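# Sort three grease guns into trays by grease amount

## Task

Work out which of the three grease guns contains the most grease and which the least. Place the fullest gun entirely inside the blue tray and the emptiest entirely inside the red tray. Leave the middle one on the table, touching neither tray and not hanging past the table edge. All three must end up lying flat on a side. Guns may be picked up and their parts moved, but every moved part must be returned to where it belongs.

## Robot and tools

Robot: two seven-joint arms, left_arm and right_arm, each ending in a parallel two-finger gripper. In the scene frame the origin sits at table-top height halfway between the nominal bases; +z is up, +x points out over the table, and left_arm is on the +y side (arm names do not match image left/right). Calibrated bases: left_arm at (+0.054, +0.332, 0) m, right_arm at (-0.014, -0.351, 0) m, both nearly unrotated. Hand positions, orientations, velocities and targets are reported in each arm's own base frame; the table is described in the scene frame; offsets run along the current Hand target's own axes. Printed positions may be off by a few centimetres, worst at long reach.

Gripper geometry: fingers point along gripper +z and close along gripper x. end_effector_position is the point between the pads; fingertips extend 15.0 mm past it. The housing (146 mm along the closing direction, 50 mm wide) starts 65 mm behind that point. A block on a post juts about 11 cm toward gripper -y, roughly 2 cm ahead of the flange, and rotates with the hand. Large wrist turns can swing the elbow.

Row format (used by execute_actions and move): 18 numbers, all in [-1, 1], always for both arms even if one stays still. First left_arm: dx, dy, dz, rx, ry, rz, then left_gripper position, force_limit, speed; then the same nine for right_arm/right_gripper. dx..rz are an offset, not a pose: they are measured from that arm's Hand target at the start of the action (or move), in the Hand target's axes. 1.0 equals 0.6 m for dx/dy/dz and 180 degrees for rotation; rx, ry, rz form a single rotation vector. Sending the same offset again moves further. All six zeros means no new pose for that arm. Gripper position: +1 is open (108 mm), about -0.96 pads touch, -1 closes until blocked. force_limit: -1 about 2.5 N per pad, +1 about 32 N (actual grip varies). speed: -1 is 5 mm/s, +1 is 420 mm/s. Gripper numbers are commands every call, so repeat the last values to leave a gripper unchanged; a 0 is a real command. After fingers stop, new force_limit or speed only applies if position changes by at least 0.01.

execute_actions(actions, cameras): actions is a list of actions; each action is a list of up to 15 rows, each row one 1/30 s control step, and a short list holds its last row to step 15. Every row in an action counts from the same start pose. Images appear only for an empty actions list or if cameras names them. Empty list also reveals the current scene number and task.

move(target, speed, blend, blocking, cameras): target is one 18-number row or a list of up to 15 rows; each row's offsets count from the Hand targets at the move's start, not from the previous row. Straight-line paths, no obstacle avoidance, all arms finish together, capped at 10 s. speed in m/s (0.002 to 1, default 0.25; rotation limited to twice that in rad/s), one value or one per target. blend in m rounds corners; 0 stops at each target. Finger changes in later targets are applied on arrival once everything is still. blocking=false returns after about 0.5 s while the move continues. The result adds a move: line with the ending (done, off_target, moving, held, fault) and any limits (paced = pose clipped, held = steps withheld). done means at rest within 3 mm and 2 degrees; it says nothing about contact.

wait(seconds 0 to 3600): lets time pass without new commands; a running move continues and may end it early. stop: brakes the running move (braking needs room); fingers keep moving. zoom_image(camera, region [x0, y0, x1, y1] in pixels, at most 504x504) enlarges part of the newest image from cam_high, cam_low, cam_left_wrist or cam_right_wrist (all 896x504). clear_fault(arm): releases a reported torque fault on left_arm or right_arm. finished_scene(scene): ends the current scene irreversibly, with scene set to its number; make no further calls in that reply after ending scene 1.

Results: per gripper, end_effector_position (m), end_effector_quat_wxyz, velocities (omitted when joints are still), Hand target (last commanded pose after clipping; next offsets start here), is_grasped (1 only if an object halted the fingers short of the command), width_mm (pad gap), force_n (per-pad force estimate, about ±10 N noise when empty), joint positions and torques (offset, scaled and noisy), motor temperatures, and possibly MOTOR HOT, FAULT or OVER-TEMPERATURE FAULT lines. Orientation commands are clipped to 32 degrees from the measured hand each step. A hand often stops short of its target; a fresh execute_actions call re-requests it, otherwise send the gap as an offset.

Avoid: dropping guns or parts, releasing parts that are moving, fast impacts, hard pushes into the table or trays, and anything leaving the table. A blocked arm keeps pushing until commanded back past the contact. Contact torque at a joint load limit (e.g. wrist pitch 14.4 N m, wrist roll 15 N m) or a motor pinned at its torque limit for 1 s causes a torque fault; long loads or stretched arms overheat motors (brakes at 80 °C). Keep the arms apart: the clearance check is not foolproof and arm-to-arm presses, including gripping the other arm's fingers, can fail the scene. Loose objects may occasionally be nudged by outside pushes.

Each tool is called after "Request:" as a command line: name --argument value for each argument, lists and objects as JSON in quotes; but a table of rows of numbers goes row by row, as --pt "numbers of a row", without its own name.

## Session

Request:
execute_actions --actions '[]'

Request:
zoom_image --camera "cam_high" --region '[220, 150, 630, 380]'

Scene clock: 0.00 s.
left_arm: end_effector_position=(+0.4399, -0.2316, +0.3253) width_mm=0.00 is_grasped=0 force_n=0.00 end_effector_quat_wxyz=(-0.228, +0.250, +0.901, +0.273) | right_arm: end_effector_position=(+0.1241, -0.2384, +0.2141) width_mm=107.99 is_grasped=0 force_n=0.00 end_effector_quat_wxyz=(-0.383, +0.635, -0.653, +0.152)
Joint positions: left_arm=[-0.637 0.76 -0.094 2.422 0.46 2.299 -0.774] | right_arm=[-1.453 -0.445 -0.237 0.509 0.64 1.431 2.054]
Joint velocities: within noise
Joint torques (N m): no reading
Motor temperatures (°C): left_arm=[33 32 32 38 32 32 32] | right_arm=[32 34 34 33 32 39 33]
Hand target: left_arm +0.4399, -0.2316, +0.3253; -0.228, +0.250, +0.901, +0.273 | right_arm +0.1241, -0.2384, +0.2141; -0.383, +0.635, -0.653, +0.152
Tool commands: left_gripper/position=-0.964 left_gripper/force_limit=+1.0 left_gripper/speed=+1.0 right_gripper/position=+1.0 right_gripper/force_limit=+1.0 right_gripper/speed=+1.0

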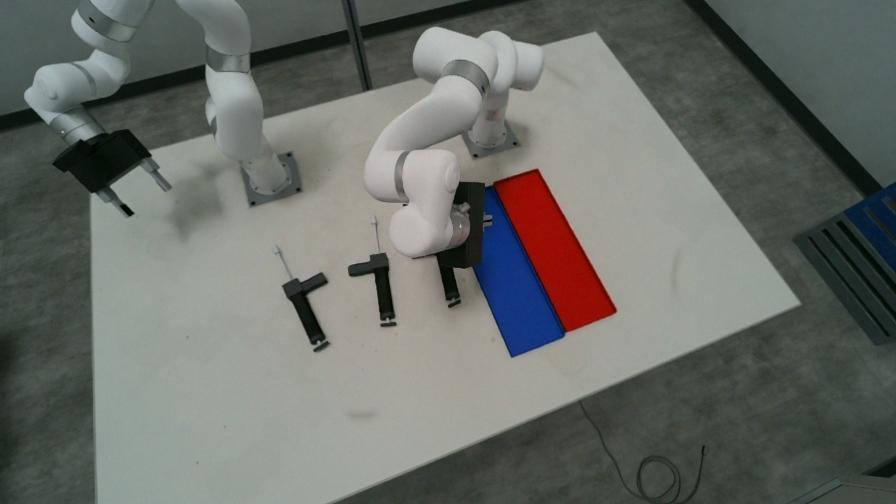

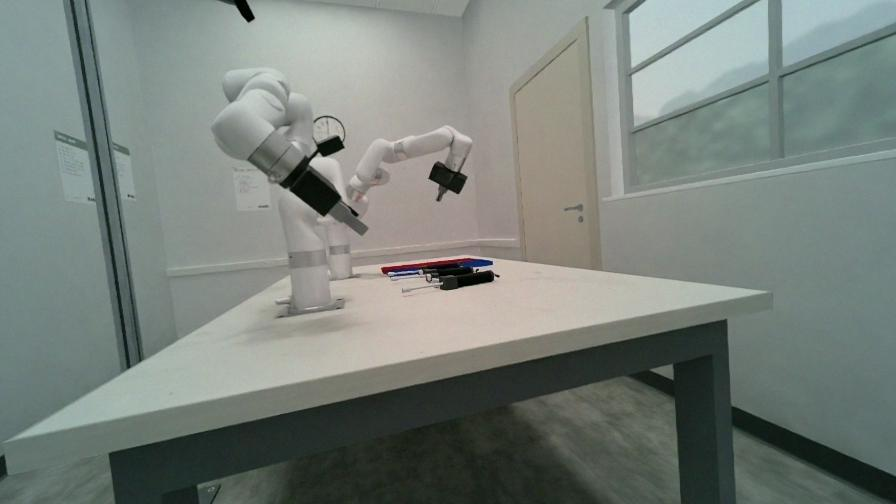

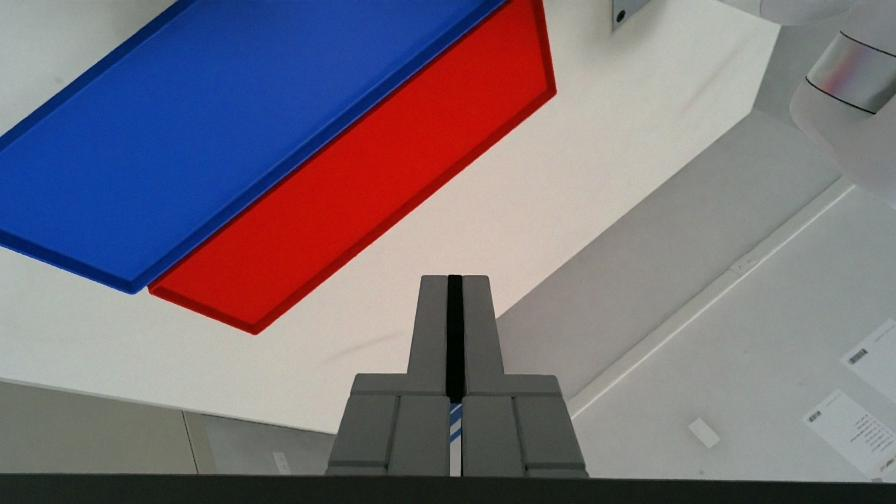

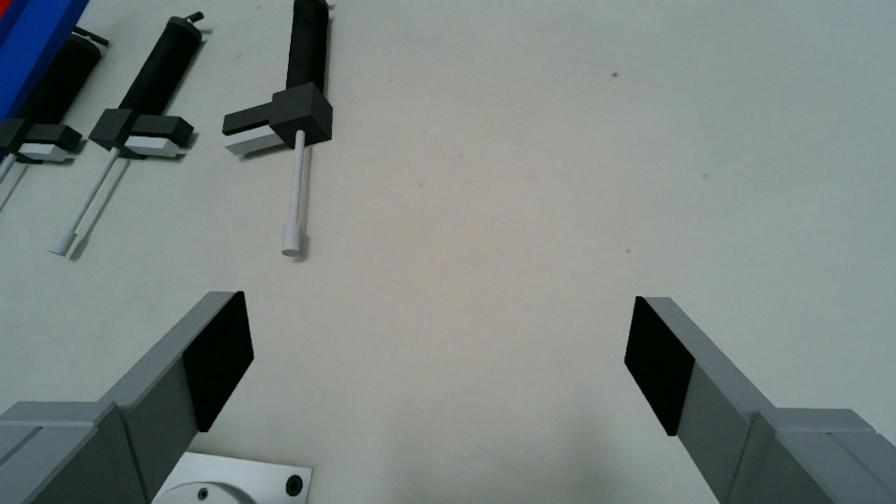

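Scaled by 1.229 from the camera's image (finer frame: 1280x720).

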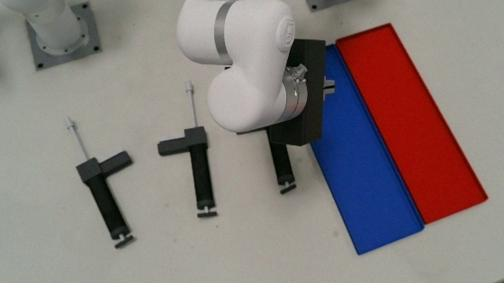

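Request:
move --pt "0.182 0.173 0.277 -0.198 -0.237 0.781 0.3 0.5 0.5 0 0 0 0 0 0 1 0.7 0.5" --pt "0.182 0.173 0.277 -0.198 -0.237 0.781 0.3 0.5 0.5 -0.692 -0.336 0.202 -0.279 -0.111 -0.475 1 0.7 0.5" --pt "0.182 0.173 0.277 -0.198 -0.237 0.781 0.3 0.5 0.5 -0.692 -0.336 0.202 -0.164 -0.381 -0.918 1 0.7 0.5" --speed '[0.7,0.7,0.8]' --blend '[0.05,0.02,0]' --cameras '["cam_high","cam_right_wrist","cam_left_wrist"]'

Scene clock: 8.40 s.
left_arm: end_effector_position=(+0.3700, -0.0200, +0.3000) width_mm=69.50 is_grasped=0 force_n=0.00 end_effector_quat_wxyz=(+0.001, +1.000, -0.001, +0.000) | right_arm: end_effector_position=(+0.3104, +0.1599, +0.3994) width_mm=107.99 is_grasped=0 force_n=0.00 end_effector_quat_wxyz=(-0.001, +0.708, +0.707, +0.000)
Joint positions: left_arm=[-0.388 -0.385 0.281 0.949 0.106 1.322 2.206] | right_arm=[-0.557 -0.591 0.686 1.226 0.365 1.697 0.874]
Joint torques (N m): left_arm=[-0.48 -13.65 -1.4 13.86 -0.36 -1.16 0.31] | right_arm=[1.8 -3.33 -10.11 22.84 0.5 -2.53 -0.21]
Hand target: left_arm +0.3700, -0.0200, +0.3000; +0.001, +1.000, -0.001, +0.000 | right_arm +0.3104, +0.1599, +0.3994; -0.001, +0.708, +0.707, +0.000
Off the commanded pose: left_arm 0.000 m, 0 deg | right_arm 0.000 m, 0 deg.
move: done; blend cut to 0 m at target 1
Images, in order (width x height): cam_high 896x504, cam_left_wrist 896x504, cam_right_wrist 896x504.

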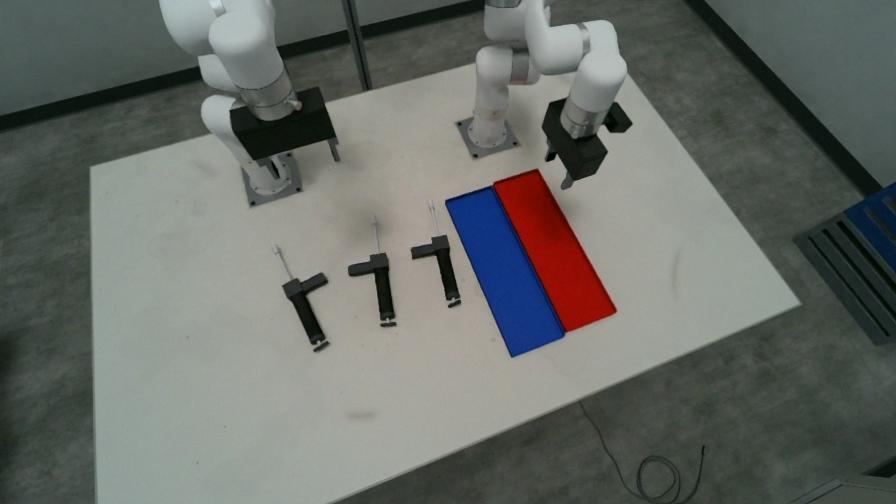

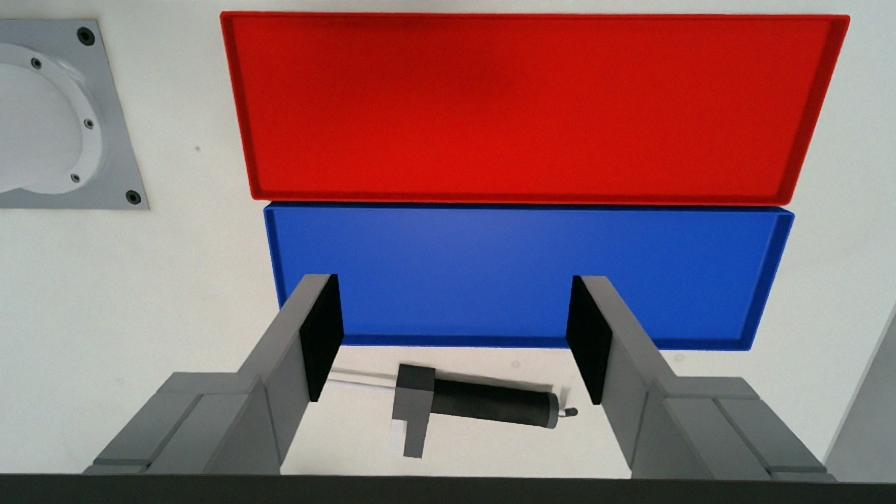

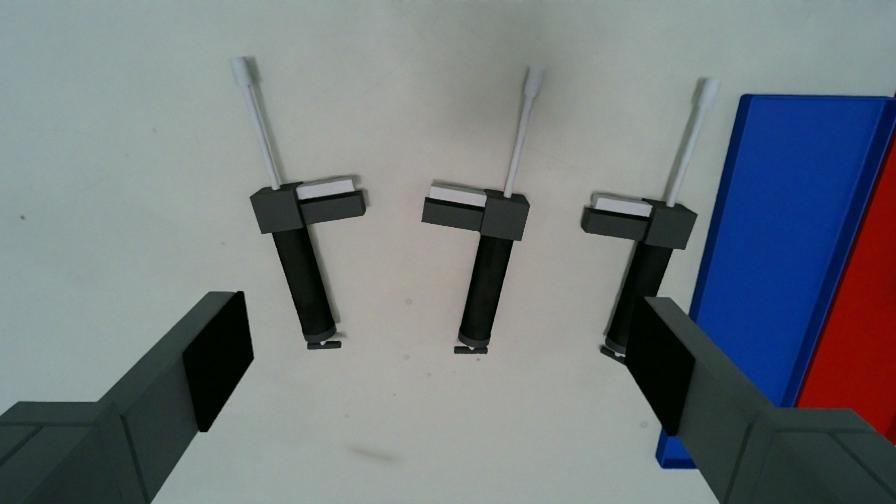

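Request:
move --pt "0 0 0 0 0 0 0.3 0.5 0.5 -0.29 0.213 0.449 0 0 -0.05 1 0.7 0.5" --pt "0 0 0 0 0 0 0.3 0.5 0.5 -0.29 0.213 0.612 0 0 -0.05 1 0.7 0.5" --pt "0 0 0 0 0 0 0.3 0.5 0.5 -0.29 0.213 0.613 0 0 -0.05 -1 0.7 -0.1" --speed '[0.5,0.2,0.2]' --blend '[0.02,0,0]' --cameras '["cam_right_wrist"]'

Scene clock: 15.13 s.
left_arm: end_effector_position=(+0.3700, -0.0200, +0.3000) width_mm=69.50 is_grasped=0 force_n=0.00 end_effector_quat_wxyz=(+0.001, +1.000, -0.001, +0.000) | right_arm: end_effector_position=(+0.4375, -0.0137, +0.0312) width_mm=37.92 is_grasped=1 force_n=32.14 end_effector_quat_wxyz=(-0.001, +0.650, +0.760, +0.000)
Joint positions: left_arm=[-0.388 -0.385 0.281 0.949 0.106 1.322 2.206] | right_arm=[-0.733 0.33 0.676 0.788 -0.387 0.562 0.879]
Joint torques (N m): left_arm=[-0.35 -13.76 -1.41 13.86 0.18 -1.19 0.24] | right_arm=[-0.64 -22.3 5.91 19.44 0.59 -2.74 -0.09]
Hand target: left_arm +0.3700, -0.0200, +0.3000; +0.001, +1.000, -0.001, +0.000 | right_arm +0.4375, -0.0137, +0.0312; -0.001, +0.650, +0.760, +0.000
Off the commanded pose: left_arm 0.000 m, 0 deg | right_arm 0.000 m, 0 deg.
move: done

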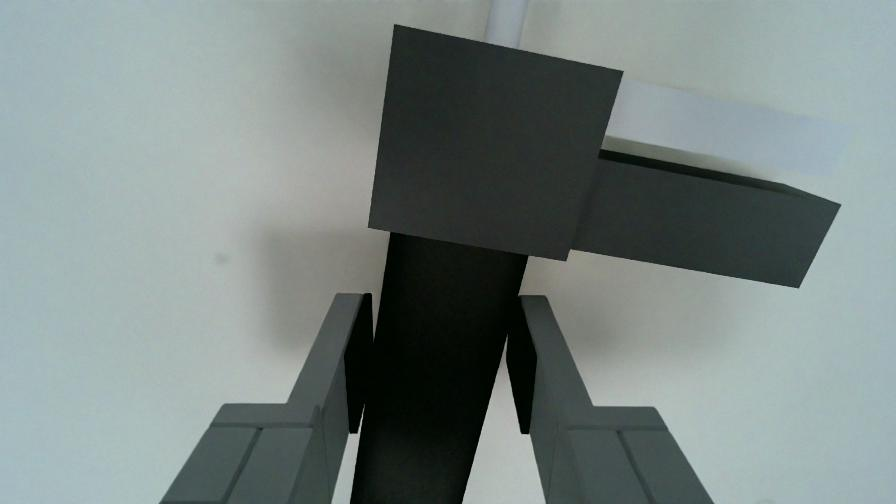

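Request:
move --pt "0 0 0 0 0 0 0.3 0.5 0.5 0 0 -0.0003 0 0 0 1 0.7 0.3" --pt "0 0 0 0 0 0 0.3 0.5 0.5 0 0 -0.17 0 0 0 1 0.7 0.3" --cameras '["cam_right_wrist"]'

Scene clock: 18.17 s.
left_arm: end_effector_position=(+0.3700, -0.0200, +0.3000) width_mm=69.50 is_grasped=0 force_n=0.00 end_effector_quat_wxyz=(+0.001, +1.000, -0.001, +0.000) | right_arm: end_effector_position=(+0.4376, -0.0138, +0.1331) width_mm=108.00 is_grasped=0 force_n=0.00 end_effector_quat_wxyz=(-0.001, +0.650, +0.760, +0.000)
Joint positions: left_arm=[-0.388 -0.385 0.281 0.949 0.106 1.322 2.206] | right_arm=[-0.823 0.032 0.793 0.841 -0.029 0.82 0.62]
Joint torques (N m): left_arm=[-0.24 -13.93 -1.35 13.89 0.43 -1.19 0.28] | right_arm=[-2.12 -17.84 0.22 25.74 0.48 -1.85 -0.39]
Hand target: left_arm +0.3700, -0.0200, +0.3000; +0.001, +1.000, -0.001, +0.000 | right_arm +0.4376, -0.0138, +0.1332; -0.001, +0.650, +0.760, +0.000
Off the commanded pose: left_arm 0.000 m, 0 deg | right_arm 0.000 m, 0 deg.
move: done

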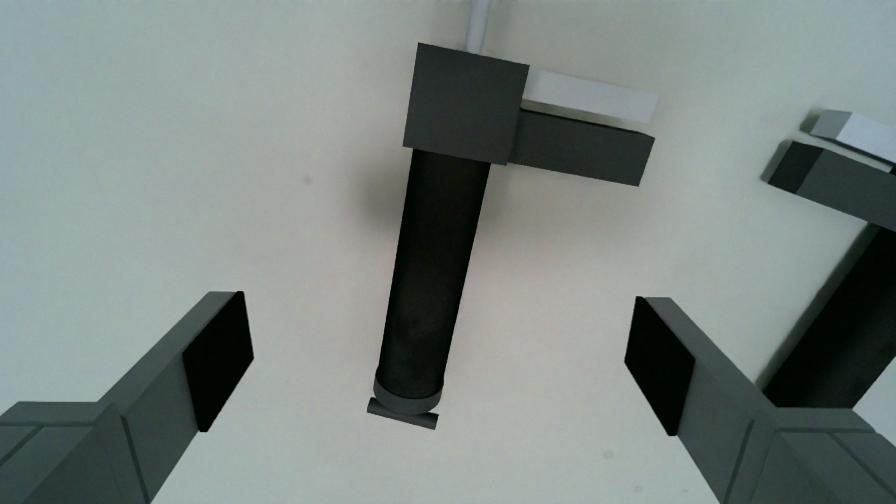

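Request:
move --pt "0 0 0 0 0 0 0.3 0.5 0.5 0 -0.01 0.167 0 0 0.055 1 0.7 0.3" --pt "0 0 0 0 0 0 0.3 0.5 0.5 0 -0.01 0.168 0 0 0.055 -1 0.7 -0.1" --pt "0 0 0 0 0 0 0.3 0.5 0.5 0 -0.01 -0.03 0 0 0.055 -1 0.7 -0.1" --speed '[0.25,0.2,0.3]' --cameras '["cam_right_wrist"]'

Scene clock: 21.80 s.
left_arm: end_effector_position=(+0.3700, -0.0200, +0.3000) width_mm=69.50 is_grasped=0 force_n=0.00 end_effector_quat_wxyz=(+0.001, +1.000, -0.001, +0.000) | right_arm: end_effector_position=(+0.4317, -0.0148, +0.1511) width_mm=34.95 is_grasped=1 force_n=39.19 end_effector_quat_wxyz=(-0.001, +0.713, +0.701, +0.000)
Joint positions: left_arm=[-0.388 -0.385 0.281 0.949 0.106 1.322 2.206] | right_arm=[-0.824 -0.037 0.785 0.842 0.037 0.87 0.74]
Joint torques (N m): left_arm=[-0.31 -13.99 -1.44 13.85 0.39 -1.23 0.24] | right_arm=[-2.4 -18.51 -1.44 29.55 0.6 -2.14 -0.28]
Hand target: left_arm +0.3700, -0.0200, +0.3000; +0.001, +1.000, -0.001, +0.000 | right_arm +0.4317, -0.0148, +0.1512; -0.001, +0.713, +0.701, +0.000
Off the commanded pose: left_arm 0.000 m, 0 deg | right_arm 0.000 m, 0 deg.
move: done

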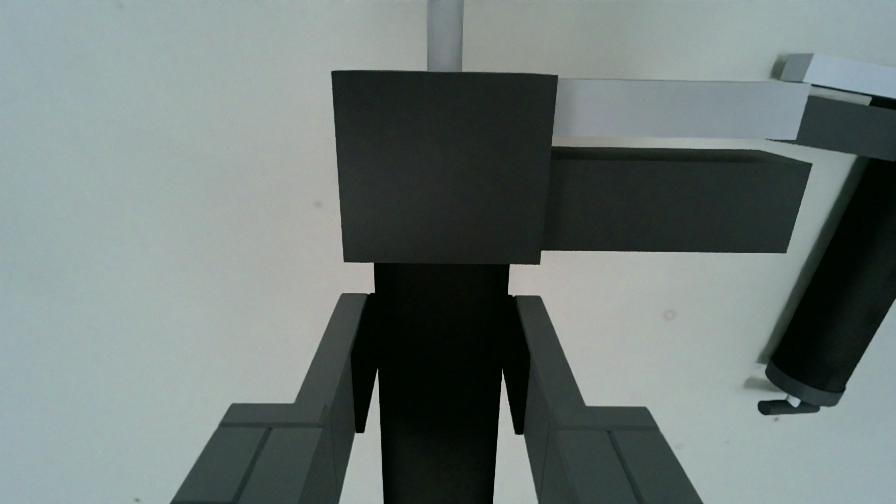

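Request:
move --pt "0 0.15 0 0 0 0 0.3 0.5 0.5 0.445 0.002 0 0 0 -0.505 -1 0.7 -0.1" --pt "-0.006 0.478 0 0 0 0 0.3 0.5 0.5 0.445 0.002 0 0 0 -0.505 -1 0.7 -0.1" --pt "-0.006 0.478 0.268 0 0 0 0.3 0.5 0.5 0.445 0.002 0 0 0 -0.505 -1 0.7 -0.1" --pt "-0.006 0.478 0.2685 0 0 0 -1 -0.2 -0.2 0.445 0.002 0 0 0 -0.505 -1 0.7 -0.1" --speed '[0.5,0.4,0.25,0.1]' --blend '[0,0.03,0,0]' --cameras '["cam_left_wrist","cam_high"]'

Scene clock: 27.30 s.
left_arm: end_effector_position=(+0.3656, -0.3070, +0.1393) width_mm=39.01 is_grasped=1 force_n=27.61 end_effector_quat_wxyz=(+0.001, +1.000, -0.001, +0.000) | right_arm: end_effector_position=(+0.4375, +0.2521, +0.1516) width_mm=34.96 is_grasped=1 force_n=39.04 end_effector_quat_wxyz=(-0.001, +0.001, +1.000, +0.001)
Joint positions: left_arm=[-0.633 0.131 -0.067 0.995 0.01 0.863 1.654] | right_arm=[-0.421 0.357 1.022 1.134 -0.366 0.974 0]
Joint torques (N m): left_arm=[-0.27 -28.6 0.18 12.54 1.01 -1.35 -0.3] | right_arm=[1.5 -21.49 9.54 27.61 -0.61 -2.52 0.19]
Hand target: left_arm +0.3656, -0.3070, +0.1393; +0.001, +1.000, -0.001, +0.000 | right_arm +0.4375, +0.2521, +0.1516; -0.001, +0.001, +1.000, +0.001
Off the commanded pose: left_arm 0.000 m, 0 deg | right_arm 0.000 m, 0 deg.
move: done
Images, in order (width x height): cam_high 896x504, cam_left_wrist 896x504.

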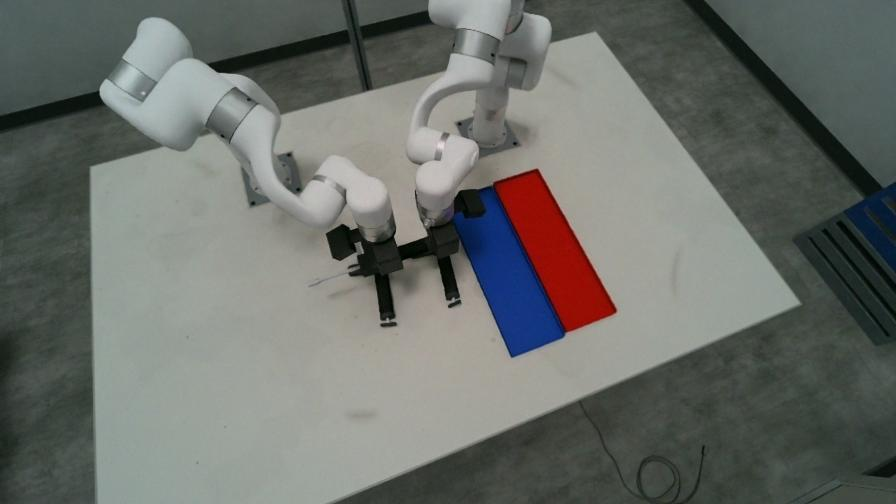

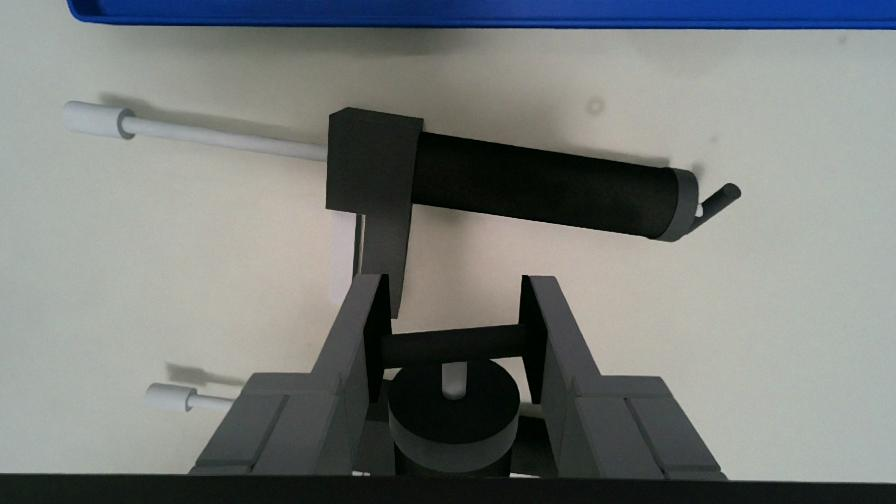

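Request:
move --target '[0,-0.05,0,0,0,0,-1,-0.2,-0.2,0,0,0,0,0,0,-1,0.7,-0.1]' --speed 0.1

Request:
move --target '[0,-0.0167,0,0,0,0,-1,-0.2,-0.2,0,0,0,0,0,0,-1,0.7,-0.1]' --speed 0.06

Request:
move --target '[0,-0.0167,0,0,0,0,-1,-0.2,-0.2,0,0,0,0,0,0,-1,0.7,-0.1]' --speed 0.06

Request:
move --target '[0,-0.0167,0,0,0,0,-1,-0.2,-0.2,0,0,0,0,0,0,-1,0.7,-0.1]' --speed 0.06

Scene clock: 29.10 s.
left_arm: end_effector_position=(+0.3657, -0.2770, +0.1393) width_mm=39.01 is_grasped=1 force_n=27.60 end_effector_quat_wxyz=(+0.001, +1.000, -0.001, +0.000) | right_arm: end_effector_position=(+0.4375, +0.2522, +0.1516) width_mm=34.96 is_grasped=1 force_n=39.04 end_effector_quat_wxyz=(-0.001, +0.001, +1.000, +0.001)
Joint positions: left_arm=[-0.604 0.075 -0.044 0.924 0.003 0.848 1.709] | right_arm=[-0.421 0.357 1.022 1.134 -0.366 0.974 0]
Joint torques (N m): left_arm=[8.02 -28.43 6.22 8.42 2.16 0.44 0.42] | right_arm=[-13.35 -24.15 -1.96 23.69 -3.44 1.44 -0.34]
Hand target: left_arm +0.3657, -0.2770, +0.1393; +0.001, +1.000, -0.001, +0.000 | right_arm +0.4375, +0.2521, +0.1516; -0.001, +0.001, +1.000, +0.001
Off the commanded pose: left_arm 0.000 m, 0 deg | right_arm 0.000 m, 0 deg.
move: done

Scene clock: 29.63 s.
left_arm: end_effector_position=(+0.3657, -0.2670, +0.1393) width_mm=39.01 is_grasped=1 force_n=27.60 end_effector_quat_wxyz=(+0.001, +1.000, -0.001, +0.000) | right_arm: end_effector_position=(+0.4375, +0.2521, +0.1516) width_mm=34.96 is_grasped=1 force_n=39.04 end_effector_quat_wxyz=(-0.001, +0.001, +1.000, +0.001)
Joint positions: left_arm=[-0.594 0.057 -0.036 0.901 0.001 0.844 1.728] | right_arm=[-0.421 0.357 1.022 1.134 -0.366 0.974 0]
Joint torques (N m): left_arm=[8.75 -27.67 6.68 8.22 2.5 0.53 0.38] | right_arm=[-14 -24.34 -2.44 23.88 -3.6 1.63 -0.41]
Hand target: left_arm +0.3657, -0.2670, +0.1393; +0.001, +1.000, -0.001, +0.000 | right_arm +0.4375, +0.2521, +0.1516; -0.001, +0.001, +1.000, +0.001
Off the commanded pose: left_arm 0.000 m, 0 deg | right_arm 0.000 m, 0 deg.
move: done

Scene clock: 30.17 s.
left_arm: end_effector_position=(+0.3657, -0.2570, +0.1393) width_mm=39.01 is_grasped=1 force_n=27.59 end_effector_quat_wxyz=(+0.001, +1.000, -0.001, +0.000) | right_arm: end_effector_position=(+0.4375, +0.2521, +0.1516) width_mm=34.96 is_grasped=1 force_n=39.04 end_effector_quat_wxyz=(-0.001, +0.001, +1.000, +0.001)
Joint positions: left_arm=[-0.585 0.039 -0.028 0.88 0 0.84 1.747] | right_arm=[-0.421 0.357 1.022 1.134 -0.366 0.974 0]
Joint torques (N m): left_arm=[9.31 -26.7 7.15 7.89 2.62 0.75 0.35] | right_arm=[-14.09 -24.23 -3.54 24.15 -4.01 1.81 -0.13]
Hand target: left_arm +0.3657, -0.2570, +0.1393; +0.001, +1.000, -0.001, +0.000 | right_arm +0.4375, +0.2521, +0.1516; -0.001, +0.001, +1.000, +0.001
Off the commanded pose: left_arm 0.000 m, 0 deg | right_arm 0.000 m, 0 deg.
move: done

Scene clock: 30.70 s.
left_arm: end_effector_position=(+0.3658, -0.2470, +0.1392) width_mm=39.01 is_grasped=1 force_n=27.60 end_effector_quat_wxyz=(+0.001, +1.000, -0.001, +0.000) | right_arm: end_effector_position=(+0.4375, +0.2521, +0.1516) width_mm=34.96 is_grasped=1 force_n=39.05 end_effector_quat_wxyz=(-0.001, +0.001, +1.000, +0.001)
Joint positions: left_arm=[-0.575 0.021 -0.019 0.859 -0.001 0.837 1.766] | right_arm=[-0.421 0.357 1.022 1.134 -0.366 0.974 0]
Joint torques (N m): left_arm=[9.97 -26.07 7.74 7.59 3.06 0.88 0.48] | right_arm=[-14.73 -23.71 -4.87 24.29 -3.68 2.53 0.11]
Hand target: left_arm +0.3658, -0.2469, +0.1392; +0.001, +1.000, -0.001, +0.000 | right_arm +0.4375, +0.2521, +0.1516; -0.001, +0.001, +1.000, +0.001
Off the commanded pose: left_arm 0.000 m, 0 deg | right_arm 0.000 m, 0 deg.
move: done

Request:
move --pt "0 0.1 0 0 0 0 -1 -0.2 -0.2 0 0 0 0 0 0 -1 0.7 -0.1" --pt "0 0.1 -0.0003 0 0 0 0.3 0.5 0.5 0 0 0 0 0 0 -1 0.7 -0.1" --pt "0 0.08 -0.18 0 0 0 0.3 0.5 0.5 0 0 0 0 0 0 -1 0.7 -0.1" --pt "0 -0.25 -0.18 0 0 0 0.3 0.5 0.5 0.3725 0 0 0 0 0 -1 0.7 -0.1" --pt "0 -0.25 -0.18 0 0 0 0.3 0.5 0.5 0.3725 0 0.2 0 0 0 -1 0.7 -0.1" --pt "0 -0.25 -0.18 0 0 0 0.3 0.5 0.5 0.3725 0 0.2005 0 0 0 1 0.7 0.3" --pt "0 -0.25 -0.18 0 0 0 0.3 0.5 0.5 0.3725 0 0.033 0 0 0 1 0.7 0.3" --pt "0 -0.25 -0.18 0 0 0 0.3 0.5 0.5 -0.021 -0.0735 0.033 0 0 0.55 1 0.7 0.3" --speed '[0.15,0.1,0.3,0.5,0.25,0.1,0.4,0.6]' --blend '[0,0,0.02,0.02,0,0,0.02,0]' --cameras '["cam_right_wrist","cam_left_wrist","cam_high"]'

Scene clock: 40.67 s.
left_arm: end_effector_position=(+0.3662, -0.0968, +0.2470) width_mm=69.50 is_grasped=0 force_n=0.00 end_effector_quat_wxyz=(+0.001, +1.000, -0.001, +0.000) | right_arm: end_effector_position=(+0.4500, +0.2081, +0.1317) width_mm=108.00 is_grasped=0 force_n=0.00 end_effector_quat_wxyz=(-0.001, +0.761, +0.649, +0.000)
Joint positions: left_arm=[-0.437 -0.324 0.161 0.838 0.054 1.158 2.053] | right_arm=[-1.649 -0.446 1.99 1.084 0.506 0.956 1.016]
Joint torques (N m): left_arm=[1.19 -19.72 -0.29 13.19 1.16 -1.17 0.29] | right_arm=[-2.12 16.93 -10.73 24.74 0.71 -1.74 -0.24]
Hand target: left_arm +0.3662, -0.0968, +0.2470; +0.001, +1.000, -0.001, +0.000 | right_arm +0.4500, +0.2080, +0.1317; -0.001, +0.761, +0.649, +0.000
Off the commanded pose: left_arm 0.000 m, 0 deg | right_arm 0.000 m, 0 deg.
move: done
Images, in order (width x height): cam_high 896x504, cam_left_wrist 896x504, cam_right_wrist 896x504.

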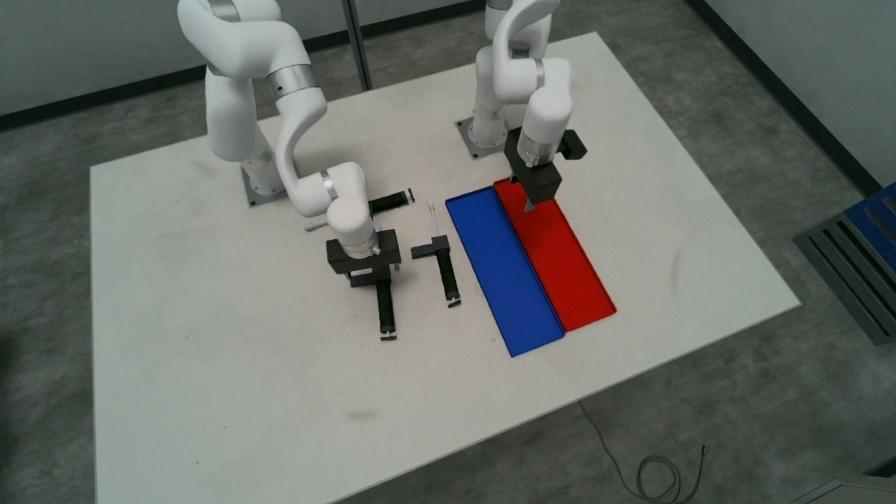

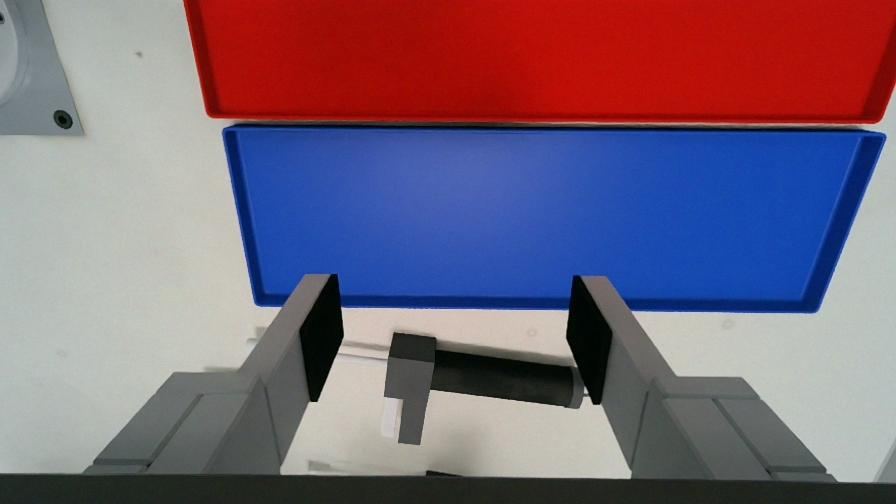

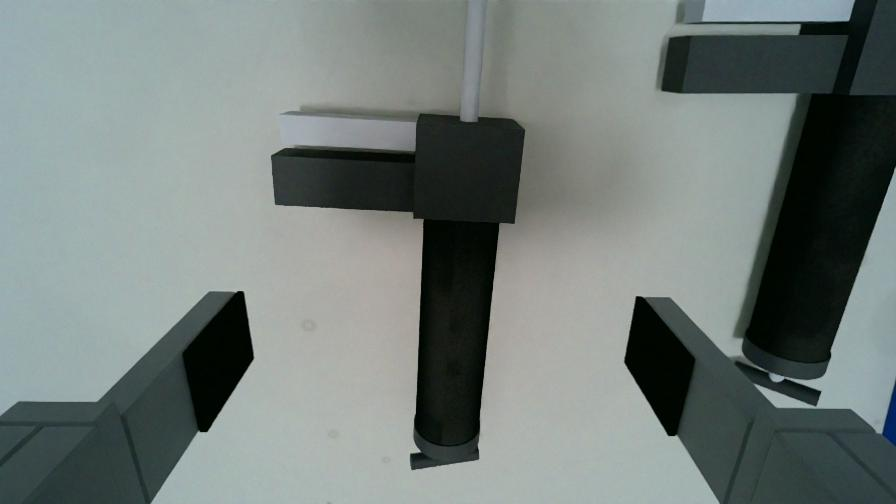

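Request:
move --pt "0 0 0 0 0 0 0.3 0.5 0.5 0.011 0.036 0.1655 0 0 0.017 1 0.7 0.3" --pt "0 0 0 0 0 0 0.3 0.5 0.5 0.011 0.036 0.166 0 0 0.017 -1 0.7 -0.1" --pt "0 0 0 0 0 0 0.3 0.5 0.5 0.011 0.036 -0.033 0 0 0.017 -1 0.7 -0.1" --pt "0 0.15 0 0 0 0 0.3 0.5 0.5 0.069 -0.032 -0.033 0 0 -0.55 -1 0.7 -0.1" --pt "0 0.3503 0 0 0 0 0.3 0.5 0.5 0.069 -0.032 -0.033 0 0 -0.55 -1 0.7 -0.1" --pt "0 0.3503 0.1795 0 0 0 0.3 0.5 0.5 0.069 -0.032 -0.033 0 0 -0.55 -1 0.7 -0.1" --pt "0 0.3503 0.18 0 0 0 -1 -0.2 -0.2 0.069 -0.032 -0.033 0 0 -0.55 -1 0.7 -0.1" --speed '[0.25,0.2,0.3,0.6,0.4,0.25,0.1]' --blend '[0,0,0.02,0,0.03,0,0]' --cameras '["cam_left_wrist","cam_right_wrist","cam_high"]'

Scene clock: 47.93 s.
left_arm: end_effector_position=(+0.3656, -0.3071, +0.1393) width_mm=38.57 is_grasped=1 force_n=32.24 end_effector_quat_wxyz=(+0.001, +1.000, -0.001, +0.000) | right_arm: end_effector_position=(+0.4376, +0.2519, +0.1516) width_mm=35.08 is_grasped=1 force_n=35.03 end_effector_quat_wxyz=(-0.001, +0.001, +1.000, +0.001)
Joint positions: left_arm=[-0.622 0.132 -0.078 0.996 0.012 0.864 1.652] | right_arm=[-1.836 -0.287 2.303 1.128 0.264 0.95 -0.452]
Joint torques (N m): left_arm=[1.29 -30.54 0.86 13.63 0.47 -1.92 -0.36] | right_arm=[2.31 24.18 -4.42 27 -0.01 -1.64 -0.26]
Hand target: left_arm +0.3656, -0.3071, +0.1393; +0.001, +1.000, -0.001, +0.000 | right_arm +0.4376, +0.2519, +0.1516; -0.001, +0.001, +1.000, +0.001
Off the commanded pose: left_arm 0.000 m, 0 deg | right_arm 0.000 m, 0 deg.
move: done
Images, in order (width x height): cam_high 896x504, cam_left_wrist 896x504, cam_right_wrist 896x504.

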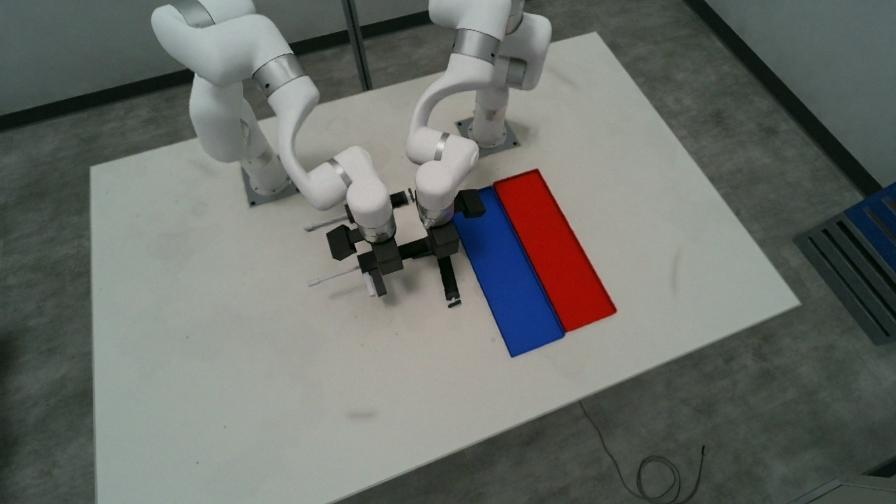

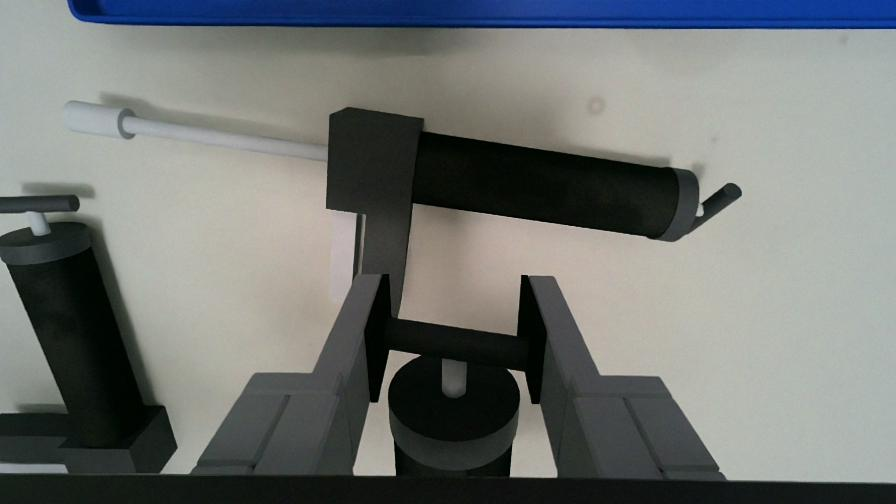

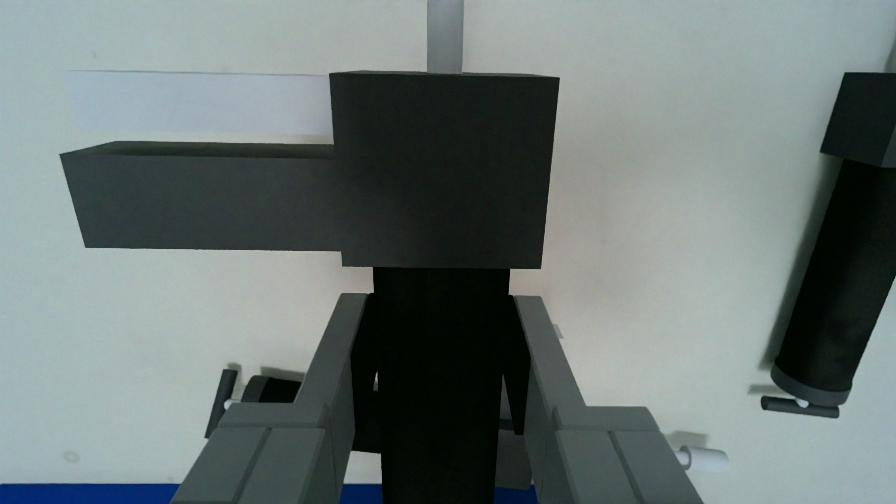

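Request:
move --target '[0,-0.05,0,0,0,0,-1,-0.2,-0.2,0,0,0,0,0,0,-1,0.7,-0.1]' --speed 0.1

Request:
move --target '[0,-0.0167,0,0,0,0,-1,-0.2,-0.2,0,0,0,0,0,0,-1,0.7,-0.1]' --speed 0.06

Request:
move --target '[0,-0.0167,0,0,0,0,-1,-0.2,-0.2,0,0,0,0,0,0,-1,0.7,-0.1]' --speed 0.06

Request:
move --target '[0,-0.0167,0,0,0,0,-1,-0.2,-0.2,0,0,0,0,0,0,-1,0.7,-0.1]' --speed 0.06

Scene clock: 49.23 s.
left_arm: end_effector_position=(+0.3657, -0.2772, +0.1393) width_mm=38.57 is_grasped=1 force_n=32.28 end_effector_quat_wxyz=(+0.001, +1.000, -0.001, +0.000) | right_arm: end_effector_position=(+0.4376, +0.2519, +0.1516) width_mm=35.08 is_grasped=1 force_n=35.03 end_effector_quat_wxyz=(-0.001, +0.001, +1.000, +0.001)
Joint positions: left_arm=[-0.593 0.075 -0.056 0.924 0.004 0.848 1.708] | right_arm=[-1.836 -0.287 2.303 1.128 0.264 0.95 -0.452]
Joint torques (N m): left_arm=[2.64 -30.32 1.43 12.39 -0.2 -1.56 0.33] | right_arm=[-1.2 23.28 -7.28 26.47 -0.54 -1.86 -0.03]
Hand target: left_arm +0.3657, -0.2771, +0.1393; +0.001, +1.000, -0.001, +0.000 | right_arm +0.4376, +0.2519, +0.1516; -0.001, +0.001, +1.000, +0.001
Off the commanded pose: left_arm 0.000 m, 0 deg | right_arm 0.000 m, 0 deg.
move: done

Scene clock: 49.77 s.
left_arm: end_effector_position=(+0.3657, -0.2671, +0.1393) width_mm=38.57 is_grasped=1 force_n=32.27 end_effector_quat_wxyz=(+0.001, +1.000, -0.001, +0.000) | right_arm: end_effector_position=(+0.4376, +0.2519, +0.1516) width_mm=35.08 is_grasped=1 force_n=35.04 end_effector_quat_wxyz=(-0.001, +0.001, +1.000, +0.001)
Joint positions: left_arm=[-0.583 0.057 -0.048 0.902 0.002 0.844 1.727] | right_arm=[-1.836 -0.287 2.303 1.128 0.264 0.95 -0.452]
Joint torques (N m): left_arm=[2.29 -29.41 1.18 12.14 -0.12 -1.51 0.23] | right_arm=[-0.95 22.56 -7.1 26.82 -0.46 -2.07 -0.51]
Hand target: left_arm +0.3657, -0.2671, +0.1393; +0.001, +1.000, -0.001, +0.000 | right_arm +0.4376, +0.2519, +0.1516; -0.001, +0.001, +1.000, +0.001
Off the commanded pose: left_arm 0.000 m, 0 deg | right_arm 0.000 m, 0 deg.
move: done

Scene clock: 50.30 s.
left_arm: end_effector_position=(+0.3657, -0.2571, +0.1393) width_mm=38.57 is_grasped=1 force_n=32.27 end_effector_quat_wxyz=(+0.001, +1.000, -0.001, +0.000) | right_arm: end_effector_position=(+0.4376, +0.2519, +0.1516) width_mm=35.08 is_grasped=1 force_n=35.05 end_effector_quat_wxyz=(-0.001, +0.001, +1.000, +0.001)
Joint positions: left_arm=[-0.573 0.039 -0.039 0.88 0 0.84 1.746] | right_arm=[-1.836 -0.287 2.303 1.128 0.264 0.95 -0.452]
Joint torques (N m): left_arm=[2.24 -28.91 1.25 12.1 -0.18 -1.54 0.27] | right_arm=[-0.84 23.14 -6.82 26.83 -0.26 -2.3 -0.45]
Hand target: left_arm +0.3657, -0.2571, +0.1393; +0.001, +1.000, -0.001, +0.000 | right_arm +0.4376, +0.2519, +0.1516; -0.001, +0.001, +1.000, +0.001
Off the commanded pose: left_arm 0.000 m, 0 deg | right_arm 0.000 m, 0 deg.
move: done

Scene clock: 50.80 s.
left_arm: end_effector_position=(+0.3658, -0.2471, +0.1392) width_mm=38.57 is_grasped=1 force_n=32.27 end_effector_quat_wxyz=(+0.001, +1.000, -0.001, +0.000) | right_arm: end_effector_position=(+0.4376, +0.2519, +0.1516) width_mm=35.08 is_grasped=1 force_n=35.06 end_effector_quat_wxyz=(-0.001, +0.001, +1.000, +0.001)
Joint positions: left_arm=[-0.564 0.022 -0.03 0.859 -0.001 0.837 1.766] | right_arm=[-1.836 -0.287 2.303 1.128 0.264 0.95 -0.452]
Joint torques (N m): left_arm=[2.03 -28.06 1.15 11.76 -0.18 -1.4 0.29] | right_arm=[-0.98 22.57 -6.7 27.02 -0.11 -2.32 -0.32]
Hand target: left_arm +0.3658, -0.2471, +0.1392; +0.001, +1.000, -0.001, +0.000 | right_arm +0.4376, +0.2519, +0.1516; -0.001, +0.001, +1.000, +0.001
Off the commanded pose: left_arm 0.000 m, 0 deg | right_arm 0.000 m, 0 deg.
move: done

Request:
move --target '[0,-0.0167,0,0,0,0,-1,-0.2,-0.2,0,0,0,0,0,0,-1,0.7,-0.1]' --speed 0.06

Request:
move --target '[0,-0.0167,0,0,0,0,-1,-0.2,-0.2,0,0,0,0,0,0,-1,0.7,-0.1]' --speed 0.06

Request:
move --target '[0,-0.0167,0,0,0,0,-1,-0.2,-0.2,0,0,0,0,0,0,-1,0.7,-0.1]' --speed 0.06

Scene clock: 51.73 s.
left_arm: end_effector_position=(+0.3658, -0.2371, +0.1392) width_mm=38.57 is_grasped=1 force_n=32.27 end_effector_quat_wxyz=(+0.001, +1.000, -0.001, +0.000) | right_arm: end_effector_position=(+0.4376, +0.2519, +0.1516) width_mm=35.08 is_grasped=1 force_n=35.07 end_effector_quat_wxyz=(-0.001, +0.001, +1.000, +0.001)
Joint positions: left_arm=[-0.554 0.005 -0.021 0.839 -0.002 0.834 1.786] | right_arm=[-1.836 -0.287 2.303 1.128 0.264 0.95 -0.452]
Joint torques (N m): left_arm=[2.31 -27.68 1.13 11.93 -0.19 -1.38 0.24] | right_arm=[-1.11 23.1 -6.93 27.4 -0.06 -2.36 -0.35]
Hand target: left_arm +0.3658, -0.2370, +0.1392; +0.001, +1.000, -0.001, +0.000 | right_arm +0.4376, +0.2519, +0.1516; -0.001, +0.001, +1.000, +0.001
Off the commanded pose: left_arm 0.000 m, 0 deg | right_arm 0.000 m, 0 deg.
move: done

Scene clock: 52.23 s.
left_arm: end_effector_position=(+0.3658, -0.2272, +0.1393) width_mm=38.57 is_grasped=1 force_n=32.28 end_effector_quat_wxyz=(+0.001, +1.000, -0.002, +0.000) | right_arm: end_effector_position=(+0.4375, +0.2522, +0.1516) width_mm=35.08 is_grasped=1 force_n=35.03 end_effector_quat_wxyz=(-0.001, +0.001, +1.000, +0.001)
Joint positions: left_arm=[-0.544 -0.012 -0.011 0.82 -0.002 0.831 1.805] | right_arm=[-1.835 -0.287 2.303 1.128 0.264 0.95 -0.452]
Joint torques (N m): left_arm=[8.06 -26.02 6.18 9.4 2.59 -0.1 0.38] | right_arm=[-9.1 22.61 -15.68 21.8 -3.65 -0.73 -0.31]
Hand target: left_arm +0.3658, -0.2270, +0.1392; +0.001, +1.000, -0.001, +0.000 | right_arm +0.4376, +0.2519, +0.1516; -0.001, +0.001, +1.000, +0.001
Off the commanded pose: left_arm 0.000 m, 0 deg | right_arm 0.000 m, 0 deg.
move: done

Scene clock: 52.77 s.
left_arm: end_effector_position=(+0.3659, -0.2170, +0.1392) width_mm=38.57 is_grasped=1 force_n=32.28 end_effector_quat_wxyz=(+0.001, +1.000, -0.001, +0.000) | right_arm: end_effector_position=(+0.4376, +0.2520, +0.1516) width_mm=35.08 is_grasped=1 force_n=35.02 end_effector_quat_wxyz=(-0.001, +0.001, +1.000, +0.001)
Joint positions: left_arm=[-0.534 -0.028 -0.001 0.801 -0.002 0.828 1.825] | right_arm=[-1.836 -0.287 2.303 1.128 0.264 0.95 -0.452]
Joint torques (N m): left_arm=[12.34 -24.47 9.73 7.48 5.9 0.9 0.45] | right_arm=[-19 19.61 -22.79 16.01 -6.26 0.76 -0.6]
Hand target: left_arm +0.3659, -0.2170, +0.1392; +0.001, +1.000, -0.001, +0.000 | right_arm +0.4376, +0.2519, +0.1516; -0.001, +0.001, +1.000, +0.001
Off the commanded pose: left_arm 0.000 m, 0 deg | right_arm 0.000 m, 0 deg.
move: done

Request:
move --pt "0 0.15 0 0 0 0 -1 -0.2 -0.2 0 0 0 0 0 0 -1 0.7 -0.1" --pt "0 0.15 -0.0003 0 0 0 0.3 0.5 0.5 0 0 0 0 0 0 -1 0.7 -0.1" --pt "0 0.13 -0.18 0 0 0 0.3 0.5 0.5 0 0 0 0 0 0 -1 0.7 -0.1" --pt "0 -0.2 -0.18 0 0 0 0.3 0.5 0.5 -0.058 -0.068 0 0 0 0.567 -1 0.7 -0.1" --pt "0 -0.2 -0.18 0 0 0 0.3 0.5 0.5 -0.058 -0.068 0.2 0 0 0.567 -1 0.7 -0.1" --pt "0 -0.2 -0.18 0 0 0 0.3 0.5 0.5 -0.058 -0.068 0.2005 0 0 0.567 1 0.7 0.3" --pt "0 -0.2 -0.18 0 0 0 0.3 0.5 0.5 -0.058 -0.068 0.033 0 0 0.567 1 0.7 0.3" --pt "0 -0.2 -0.18 0 0 0 0.3 0.5 0.5 -0.026 0.2135 0.033 0 0 0.55 1 0.7 0.3" --speed '[0.2,0.1,0.3,0.7,0.25,0.1,0.4,0.5]' --blend '[0,0,0.02,0.02,0,0,0.02,0]' --cameras '["cam_right_wrist","cam_high"]'

Scene clock: 60.87 s.
left_arm: end_effector_position=(+0.3662, -0.0968, +0.2470) width_mm=69.50 is_grasped=0 force_n=0.00 end_effector_quat_wxyz=(+0.001, +1.000, -0.001, +0.000) | right_arm: end_effector_position=(+0.4534, +0.3800, +0.1320) width_mm=108.00 is_grasped=0 force_n=0.00 end_effector_quat_wxyz=(-0.001, +0.761, +0.649, +0.000)
Joint positions: left_arm=[-0.43 -0.323 0.155 0.838 0.052 1.158 2.055] | right_arm=[-1.737 -0.71 2.218 1.526 0.614 1.131 1.27]
Joint torques (N m): left_arm=[1.12 -19.87 -0.25 13.18 1.24 -1.18 0.29] | right_arm=[-2.46 29.64 -14.11 23.94 0.32 -1.82 0.48]
Hand target: left_arm +0.3662, -0.0968, +0.2470; +0.001, +1.000, -0.001, +0.000 | right_arm +0.4533, +0.3800, +0.1320; -0.001, +0.761, +0.649, +0.000
Off the commanded pose: left_arm 0.000 m, 0 deg | right_arm 0.000 m, 0 deg.
move: done
Images, in order (width x height): cam_high 896x504, cam_right_wrist 896x504.

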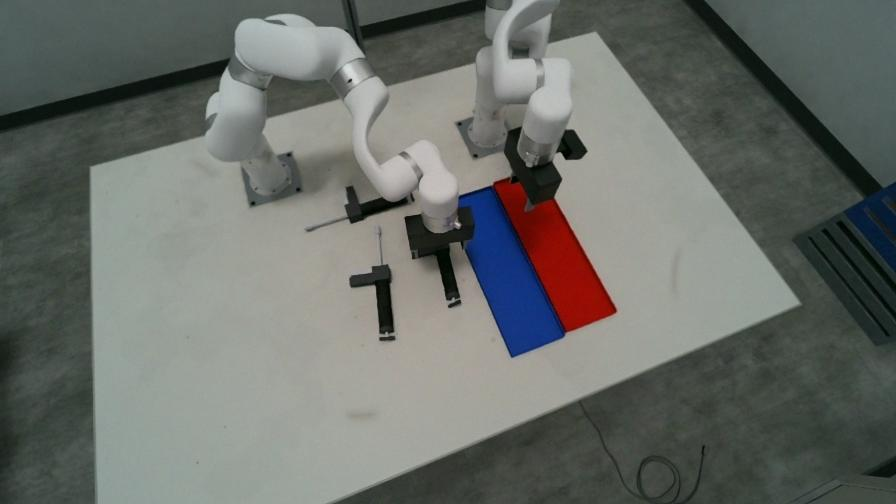

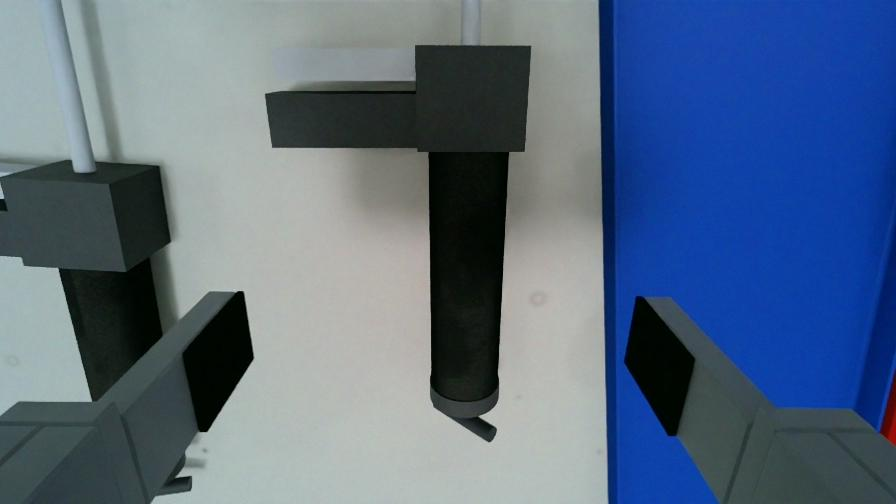

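Request:
move --pt "0 0 0 0 0 0 0.3 0.5 0.5 0.017 -0.018 0 0 0 0 0.5 0.7 0.5" --pt "0 0 0 0 0 0 0.3 0.5 0.5 0.017 -0.018 0.166 0 0 0 0.5 0.7 0.5" --pt "0 0 0 0 0 0 0.3 0.5 0.5 0.017 -0.018 0.1665 0 0 0 -1 0.7 -0.1" --pt "0 0 0 0 0 0 0.3 0.5 0.5 0.017 -0.018 -0.033 0 0 0 -1 0.7 -0.1" --pt "0 0.15 0 0 0 0 0.3 0.5 0.5 -0.215 0.007 -0.033 0 0 -0.55 -1 0.7 -0.1" --pt "0 0.3503 0 0 0 0 0.3 0.5 0.5 -0.215 0.007 -0.033 0 0 -0.55 -1 0.7 -0.1" --pt "0 0.3503 0.1795 0 0 0 0.3 0.5 0.5 -0.215 0.007 -0.033 0 0 -0.55 -1 0.7 -0.1" --pt "0 0.3503 0.18 0 0 0 -1 -0.2 -0.2 -0.215 0.007 -0.033 0 0 -0.55 -1 0.7 -0.1" --speed '[0.3,0.25,0.2,0.3,0.6,0.4,0.25,0.1]' --blend '[0,0,0,0.02,0,0.03,0,0]' --cameras '["cam_left_wrist","cam_right_wrist"]'

Scene clock: 68.47 s.
left_arm: end_effector_position=(+0.3655, -0.3072, +0.1393) width_mm=8.44 is_grasped=1 force_n=19.56 end_effector_quat_wxyz=(+0.001, +1.000, -0.001, +0.000) | right_arm: end_effector_position=(+0.4372, +0.2519, +0.1516) width_mm=34.97 is_grasped=1 force_n=40.49 end_effector_quat_wxyz=(-0.001, +0.001, +1.000, +0.001)
Joint positions: left_arm=[-0.615 0.132 -0.085 0.996 0.013 0.864 1.651] | right_arm=[-1.84 -0.284 2.309 1.127 0.26 0.949 -0.448]
Joint torques (N m): left_arm=[1.64 -29.87 1.32 13.65 0.81 -1.98 -0.3] | right_arm=[1.58 23.96 -3.85 27.67 -0.49 -1.09 -0.14]
Hand target: left_arm +0.3656, -0.3072, +0.1393; +0.001, +1.000, -0.001, +0.000 | right_arm +0.4372, +0.2520, +0.1516; -0.001, +0.001, +1.000, +0.001
Off the commanded pose: left_arm 0.000 m, 0 deg | right_arm 0.000 m, 0 deg.
move: done

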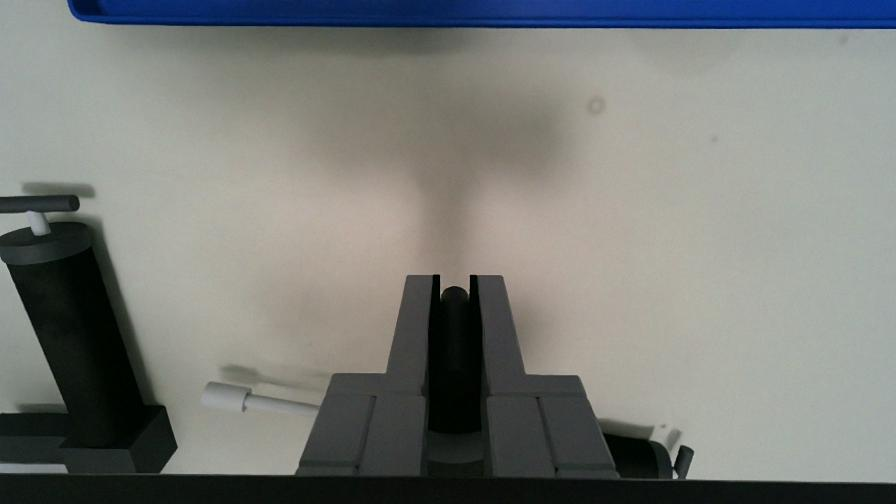

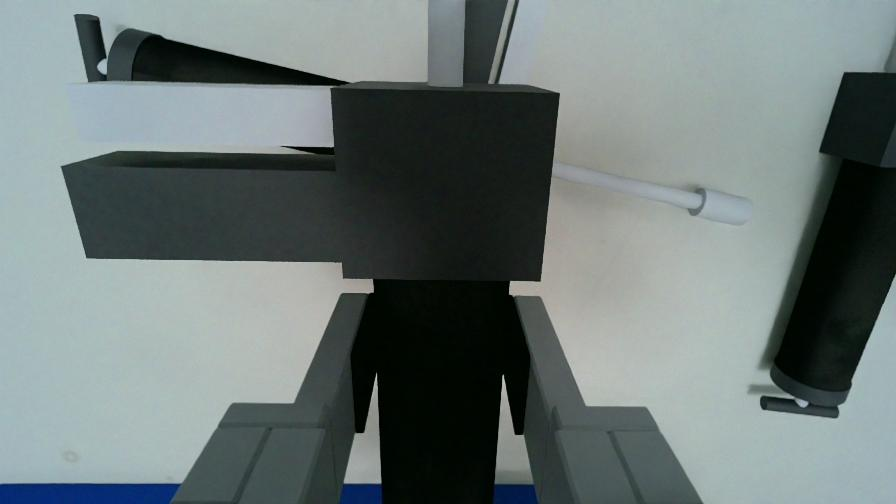

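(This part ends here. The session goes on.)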